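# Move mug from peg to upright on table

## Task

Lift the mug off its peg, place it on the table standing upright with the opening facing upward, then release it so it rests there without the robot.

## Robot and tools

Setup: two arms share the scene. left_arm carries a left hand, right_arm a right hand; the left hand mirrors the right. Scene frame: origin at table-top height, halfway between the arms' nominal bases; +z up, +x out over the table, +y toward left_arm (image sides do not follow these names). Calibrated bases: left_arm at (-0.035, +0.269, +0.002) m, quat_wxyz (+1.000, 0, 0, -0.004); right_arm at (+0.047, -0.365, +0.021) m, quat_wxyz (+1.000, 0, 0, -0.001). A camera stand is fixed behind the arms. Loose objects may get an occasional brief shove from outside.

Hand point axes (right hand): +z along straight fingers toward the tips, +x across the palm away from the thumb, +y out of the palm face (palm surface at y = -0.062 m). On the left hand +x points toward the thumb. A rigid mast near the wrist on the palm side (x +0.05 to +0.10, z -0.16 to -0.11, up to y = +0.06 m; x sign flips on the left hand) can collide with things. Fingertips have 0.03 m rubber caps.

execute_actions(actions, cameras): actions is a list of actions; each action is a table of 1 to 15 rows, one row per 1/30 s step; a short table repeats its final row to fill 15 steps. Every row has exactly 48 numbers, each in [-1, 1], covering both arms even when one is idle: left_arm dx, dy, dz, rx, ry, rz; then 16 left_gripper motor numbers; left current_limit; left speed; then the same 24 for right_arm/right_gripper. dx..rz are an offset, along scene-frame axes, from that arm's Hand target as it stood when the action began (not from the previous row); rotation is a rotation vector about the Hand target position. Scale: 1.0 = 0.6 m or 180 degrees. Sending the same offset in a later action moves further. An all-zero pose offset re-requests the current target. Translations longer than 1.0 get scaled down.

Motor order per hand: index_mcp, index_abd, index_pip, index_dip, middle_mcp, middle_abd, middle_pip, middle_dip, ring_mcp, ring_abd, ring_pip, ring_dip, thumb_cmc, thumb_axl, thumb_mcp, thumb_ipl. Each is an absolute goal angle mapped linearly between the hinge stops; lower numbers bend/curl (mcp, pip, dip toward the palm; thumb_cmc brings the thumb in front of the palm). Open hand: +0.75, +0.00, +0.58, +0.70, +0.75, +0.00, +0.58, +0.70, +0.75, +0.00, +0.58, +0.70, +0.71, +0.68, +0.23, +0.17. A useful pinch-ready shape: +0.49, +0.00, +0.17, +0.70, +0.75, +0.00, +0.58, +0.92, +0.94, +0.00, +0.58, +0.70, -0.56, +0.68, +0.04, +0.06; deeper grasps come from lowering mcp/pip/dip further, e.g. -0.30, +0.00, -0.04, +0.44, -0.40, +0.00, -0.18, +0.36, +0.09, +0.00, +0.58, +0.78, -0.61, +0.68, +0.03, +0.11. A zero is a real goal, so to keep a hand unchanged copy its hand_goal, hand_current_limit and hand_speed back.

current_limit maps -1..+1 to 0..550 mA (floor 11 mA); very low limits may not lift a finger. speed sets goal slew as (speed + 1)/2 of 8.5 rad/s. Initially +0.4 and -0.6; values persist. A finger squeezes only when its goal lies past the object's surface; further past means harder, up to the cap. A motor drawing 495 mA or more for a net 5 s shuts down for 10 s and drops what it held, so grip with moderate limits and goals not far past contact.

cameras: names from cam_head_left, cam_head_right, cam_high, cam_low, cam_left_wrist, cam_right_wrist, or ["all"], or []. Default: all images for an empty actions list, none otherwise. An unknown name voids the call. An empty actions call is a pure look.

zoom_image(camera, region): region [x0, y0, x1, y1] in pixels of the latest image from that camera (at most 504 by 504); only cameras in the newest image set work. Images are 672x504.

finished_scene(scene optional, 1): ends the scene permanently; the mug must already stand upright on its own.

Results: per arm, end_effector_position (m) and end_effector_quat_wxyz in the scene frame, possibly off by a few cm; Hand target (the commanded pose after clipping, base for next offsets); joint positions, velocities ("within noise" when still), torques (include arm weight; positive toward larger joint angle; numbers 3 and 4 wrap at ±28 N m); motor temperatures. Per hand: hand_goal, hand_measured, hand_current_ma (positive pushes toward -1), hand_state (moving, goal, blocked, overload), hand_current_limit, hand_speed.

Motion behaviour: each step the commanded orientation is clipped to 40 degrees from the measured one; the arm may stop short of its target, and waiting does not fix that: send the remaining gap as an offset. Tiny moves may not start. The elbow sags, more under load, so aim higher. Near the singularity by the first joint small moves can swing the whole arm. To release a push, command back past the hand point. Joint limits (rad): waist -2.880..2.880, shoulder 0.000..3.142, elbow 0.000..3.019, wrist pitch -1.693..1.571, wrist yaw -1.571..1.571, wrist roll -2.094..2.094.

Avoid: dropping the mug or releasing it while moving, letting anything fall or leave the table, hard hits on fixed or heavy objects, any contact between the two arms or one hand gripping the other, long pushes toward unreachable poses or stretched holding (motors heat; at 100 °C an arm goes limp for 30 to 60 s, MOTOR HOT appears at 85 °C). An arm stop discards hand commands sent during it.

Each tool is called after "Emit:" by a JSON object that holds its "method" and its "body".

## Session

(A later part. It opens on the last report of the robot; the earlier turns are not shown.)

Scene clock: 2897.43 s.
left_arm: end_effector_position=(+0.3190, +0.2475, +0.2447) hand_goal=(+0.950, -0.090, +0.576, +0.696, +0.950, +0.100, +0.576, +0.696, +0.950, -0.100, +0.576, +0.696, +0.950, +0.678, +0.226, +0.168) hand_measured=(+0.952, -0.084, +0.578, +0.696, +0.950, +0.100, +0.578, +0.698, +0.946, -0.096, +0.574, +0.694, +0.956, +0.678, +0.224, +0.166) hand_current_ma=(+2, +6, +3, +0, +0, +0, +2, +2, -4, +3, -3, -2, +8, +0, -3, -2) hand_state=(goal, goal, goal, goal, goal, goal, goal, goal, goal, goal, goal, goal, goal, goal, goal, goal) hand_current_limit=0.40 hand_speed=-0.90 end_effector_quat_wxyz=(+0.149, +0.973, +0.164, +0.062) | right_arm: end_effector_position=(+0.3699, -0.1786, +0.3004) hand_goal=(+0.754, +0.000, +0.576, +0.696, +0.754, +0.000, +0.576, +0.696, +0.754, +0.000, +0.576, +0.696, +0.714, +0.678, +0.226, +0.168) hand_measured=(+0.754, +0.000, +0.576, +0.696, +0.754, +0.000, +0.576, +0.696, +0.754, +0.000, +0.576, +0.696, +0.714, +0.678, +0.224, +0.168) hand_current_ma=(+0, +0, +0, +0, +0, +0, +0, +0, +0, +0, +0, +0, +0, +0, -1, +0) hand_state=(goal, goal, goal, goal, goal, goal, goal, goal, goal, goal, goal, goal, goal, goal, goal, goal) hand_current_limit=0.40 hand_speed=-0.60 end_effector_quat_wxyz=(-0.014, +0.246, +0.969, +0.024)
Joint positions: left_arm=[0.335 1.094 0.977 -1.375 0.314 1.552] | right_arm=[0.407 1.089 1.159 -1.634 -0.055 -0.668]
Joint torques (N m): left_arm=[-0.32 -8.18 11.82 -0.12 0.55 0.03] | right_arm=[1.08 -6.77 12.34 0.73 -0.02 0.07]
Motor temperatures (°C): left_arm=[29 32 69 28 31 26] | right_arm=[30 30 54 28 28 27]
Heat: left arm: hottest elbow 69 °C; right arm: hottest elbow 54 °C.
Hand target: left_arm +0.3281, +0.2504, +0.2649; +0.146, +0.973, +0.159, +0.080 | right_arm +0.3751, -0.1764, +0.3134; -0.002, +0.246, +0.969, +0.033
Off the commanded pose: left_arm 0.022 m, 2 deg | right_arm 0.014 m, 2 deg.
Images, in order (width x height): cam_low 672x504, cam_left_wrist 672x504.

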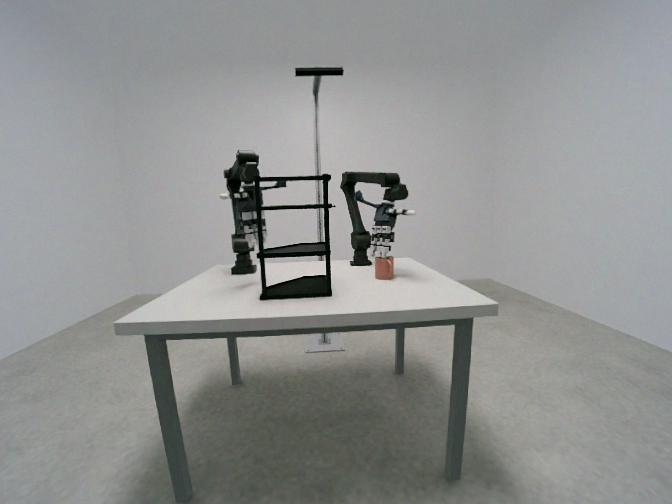

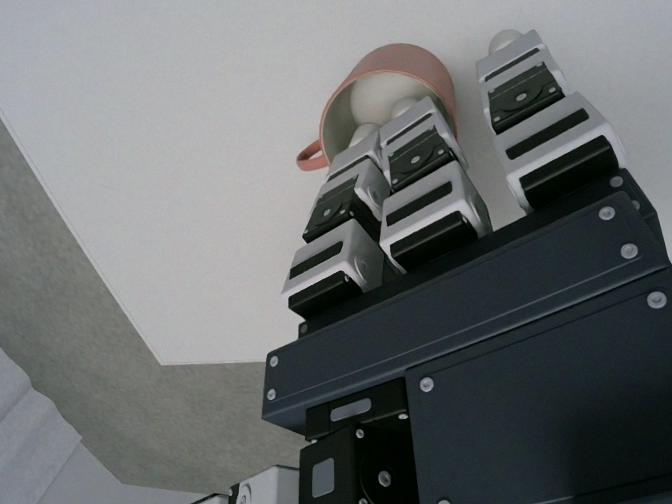

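Emit:
{"method": "execute_actions", "body": {"actions": [[[0.01,0.003,0.05,0,0,0,0.95,-0.09,0.576,0.696,0.95,0.1,0.576,0.696,0.95,-0.1,0.576,0.696,0.95,0.678,0.226,0.168,0.4,-0.9,0,0,0,0,0,0,0.754,0,0.576,0.696,0.754,0,0.576,0.696,0.754,0,0.576,0.696,0.714,0.678,0.226,0.168,0.4,-0.6]],[[0.003,0.003,0.06,0,0,0,0.95,-0.09,0.576,0.696,0.95,0.1,0.576,0.696,0.95,-0.1,0.576,0.696,0.95,0.678,0.226,0.168,0.4,-0.9,0,0,0,0,0,0,0.754,0,0.576,0.696,0.754,0,0.576,0.696,0.754,0,0.576,0.696,0.714,0.678,0.226,0.168,0.4,-0.6]]], "cameras": ["cam_low", "cam_left_wrist"]}}

Emit:
{"method": "zoom_image", "body": {"camera": "cam_low", "region": [350, 210, 420, 290]}}

Scene clock: 2916.73 s.
left_arm: end_effector_position=(+0.3284, +0.2507, +0.3133) hand_goal=(+0.950, -0.090, +0.576, +0.696, +0.950, +0.100, +0.576, +0.696, +0.950, -0.100, +0.576, +0.696, +0.950, +0.678, +0.226, +0.168) hand_measured=(+0.952, -0.084, +0.578, +0.696, +0.950, +0.100, +0.578, +0.698, +0.946, -0.096, +0.574, +0.694, +0.956, +0.678, +0.224, +0.166) hand_current_ma=(+2, +6, +3, +0, +0, +0, +2, +2, -4, +3, -3, -2, +8, +0, -3, -2) hand_state=(goal, goal, goal, goal, goal, goal, goal, goal, goal, goal, goal, goal, goal, goal, goal, goal) hand_current_limit=0.40 hand_speed=-0.90 end_effector_quat_wxyz=(+0.148, +0.973, +0.163, +0.066) | right_arm: end_effector_position=(+0.3699, -0.1786, +0.3004) hand_goal=(+0.754, +0.000, +0.576, +0.696, +0.754, +0.000, +0.576, +0.696, +0.754, +0.000, +0.576, +0.696, +0.714, +0.678, +0.226, +0.168) hand_measured=(+0.754, +0.000, +0.576, +0.696, +0.754, +0.000, +0.576, +0.696, +0.754, +0.000, +0.576, +0.696, +0.714, +0.678, +0.224, +0.168) hand_current_ma=(+0, +0, +0, +0, +0, +0, +0, +0, +0, +0, +0, +0, +0, +0, -1, +0) hand_state=(goal, goal, goal, goal, goal, goal, goal, goal, goal, goal, goal, goal, goal, goal, goal, goal) hand_current_limit=0.40 hand_speed=-0.60 end_effector_quat_wxyz=(-0.014, +0.246, +0.969, +0.024)
Joint positions: left_arm=[0.335 1.112 1.168 -1.542 0.314 1.552] | right_arm=[0.407 1.089 1.159 -1.634 -0.055 -0.668]
Joint torques (N m): left_arm=[-0.32 -7.88 12.12 -0.01 0.57 0.06] | right_arm=[0.62 -6.83 12.29 0.62 -0.07 0.07]
Motor temperatures (°C): left_arm=[29 32 73 28 31 26] | right_arm=[30 30 54 28 28 27]
Heat: left arm: hottest elbow 73 °C; right arm: hottest elbow 54 °C.
Hand target: left_arm +0.3360, +0.2541, +0.3308; +0.146, +0.973, +0.159, +0.080 | right_arm +0.3751, -0.1764, +0.3134; -0.002, +0.246, +0.969, +0.033
Off the commanded pose: left_arm 0.019 m, 2 deg | right_arm 0.014 m, 2 deg.
Images, in order (width x height): cam_low 672x504, cam_left_wrist 672x504.

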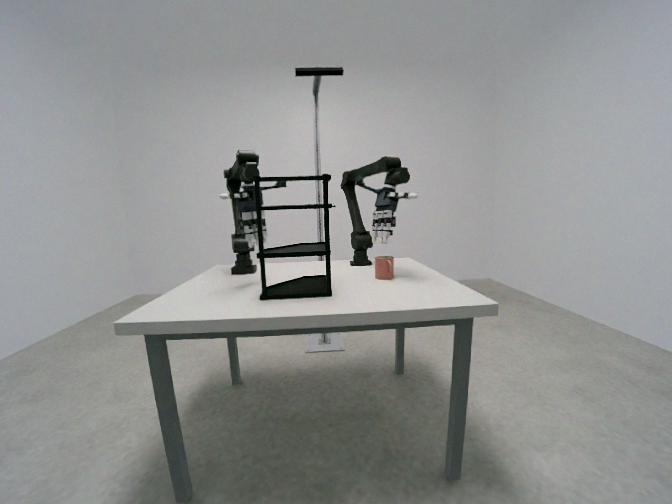

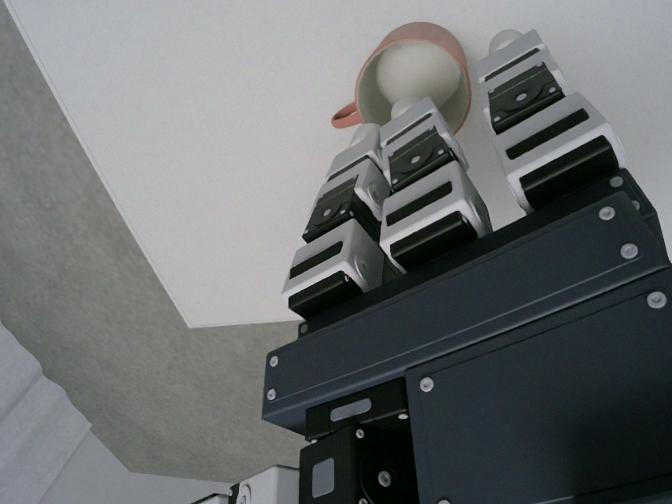

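Scaled by 6.300 from the camera's 672x504 image, which has a finer 960x720 frame.

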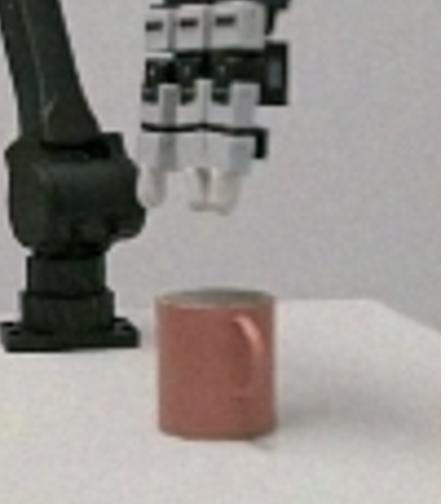

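Emit:
{"method": "finished_scene", "body": {}}

The scene is finished: the task was done.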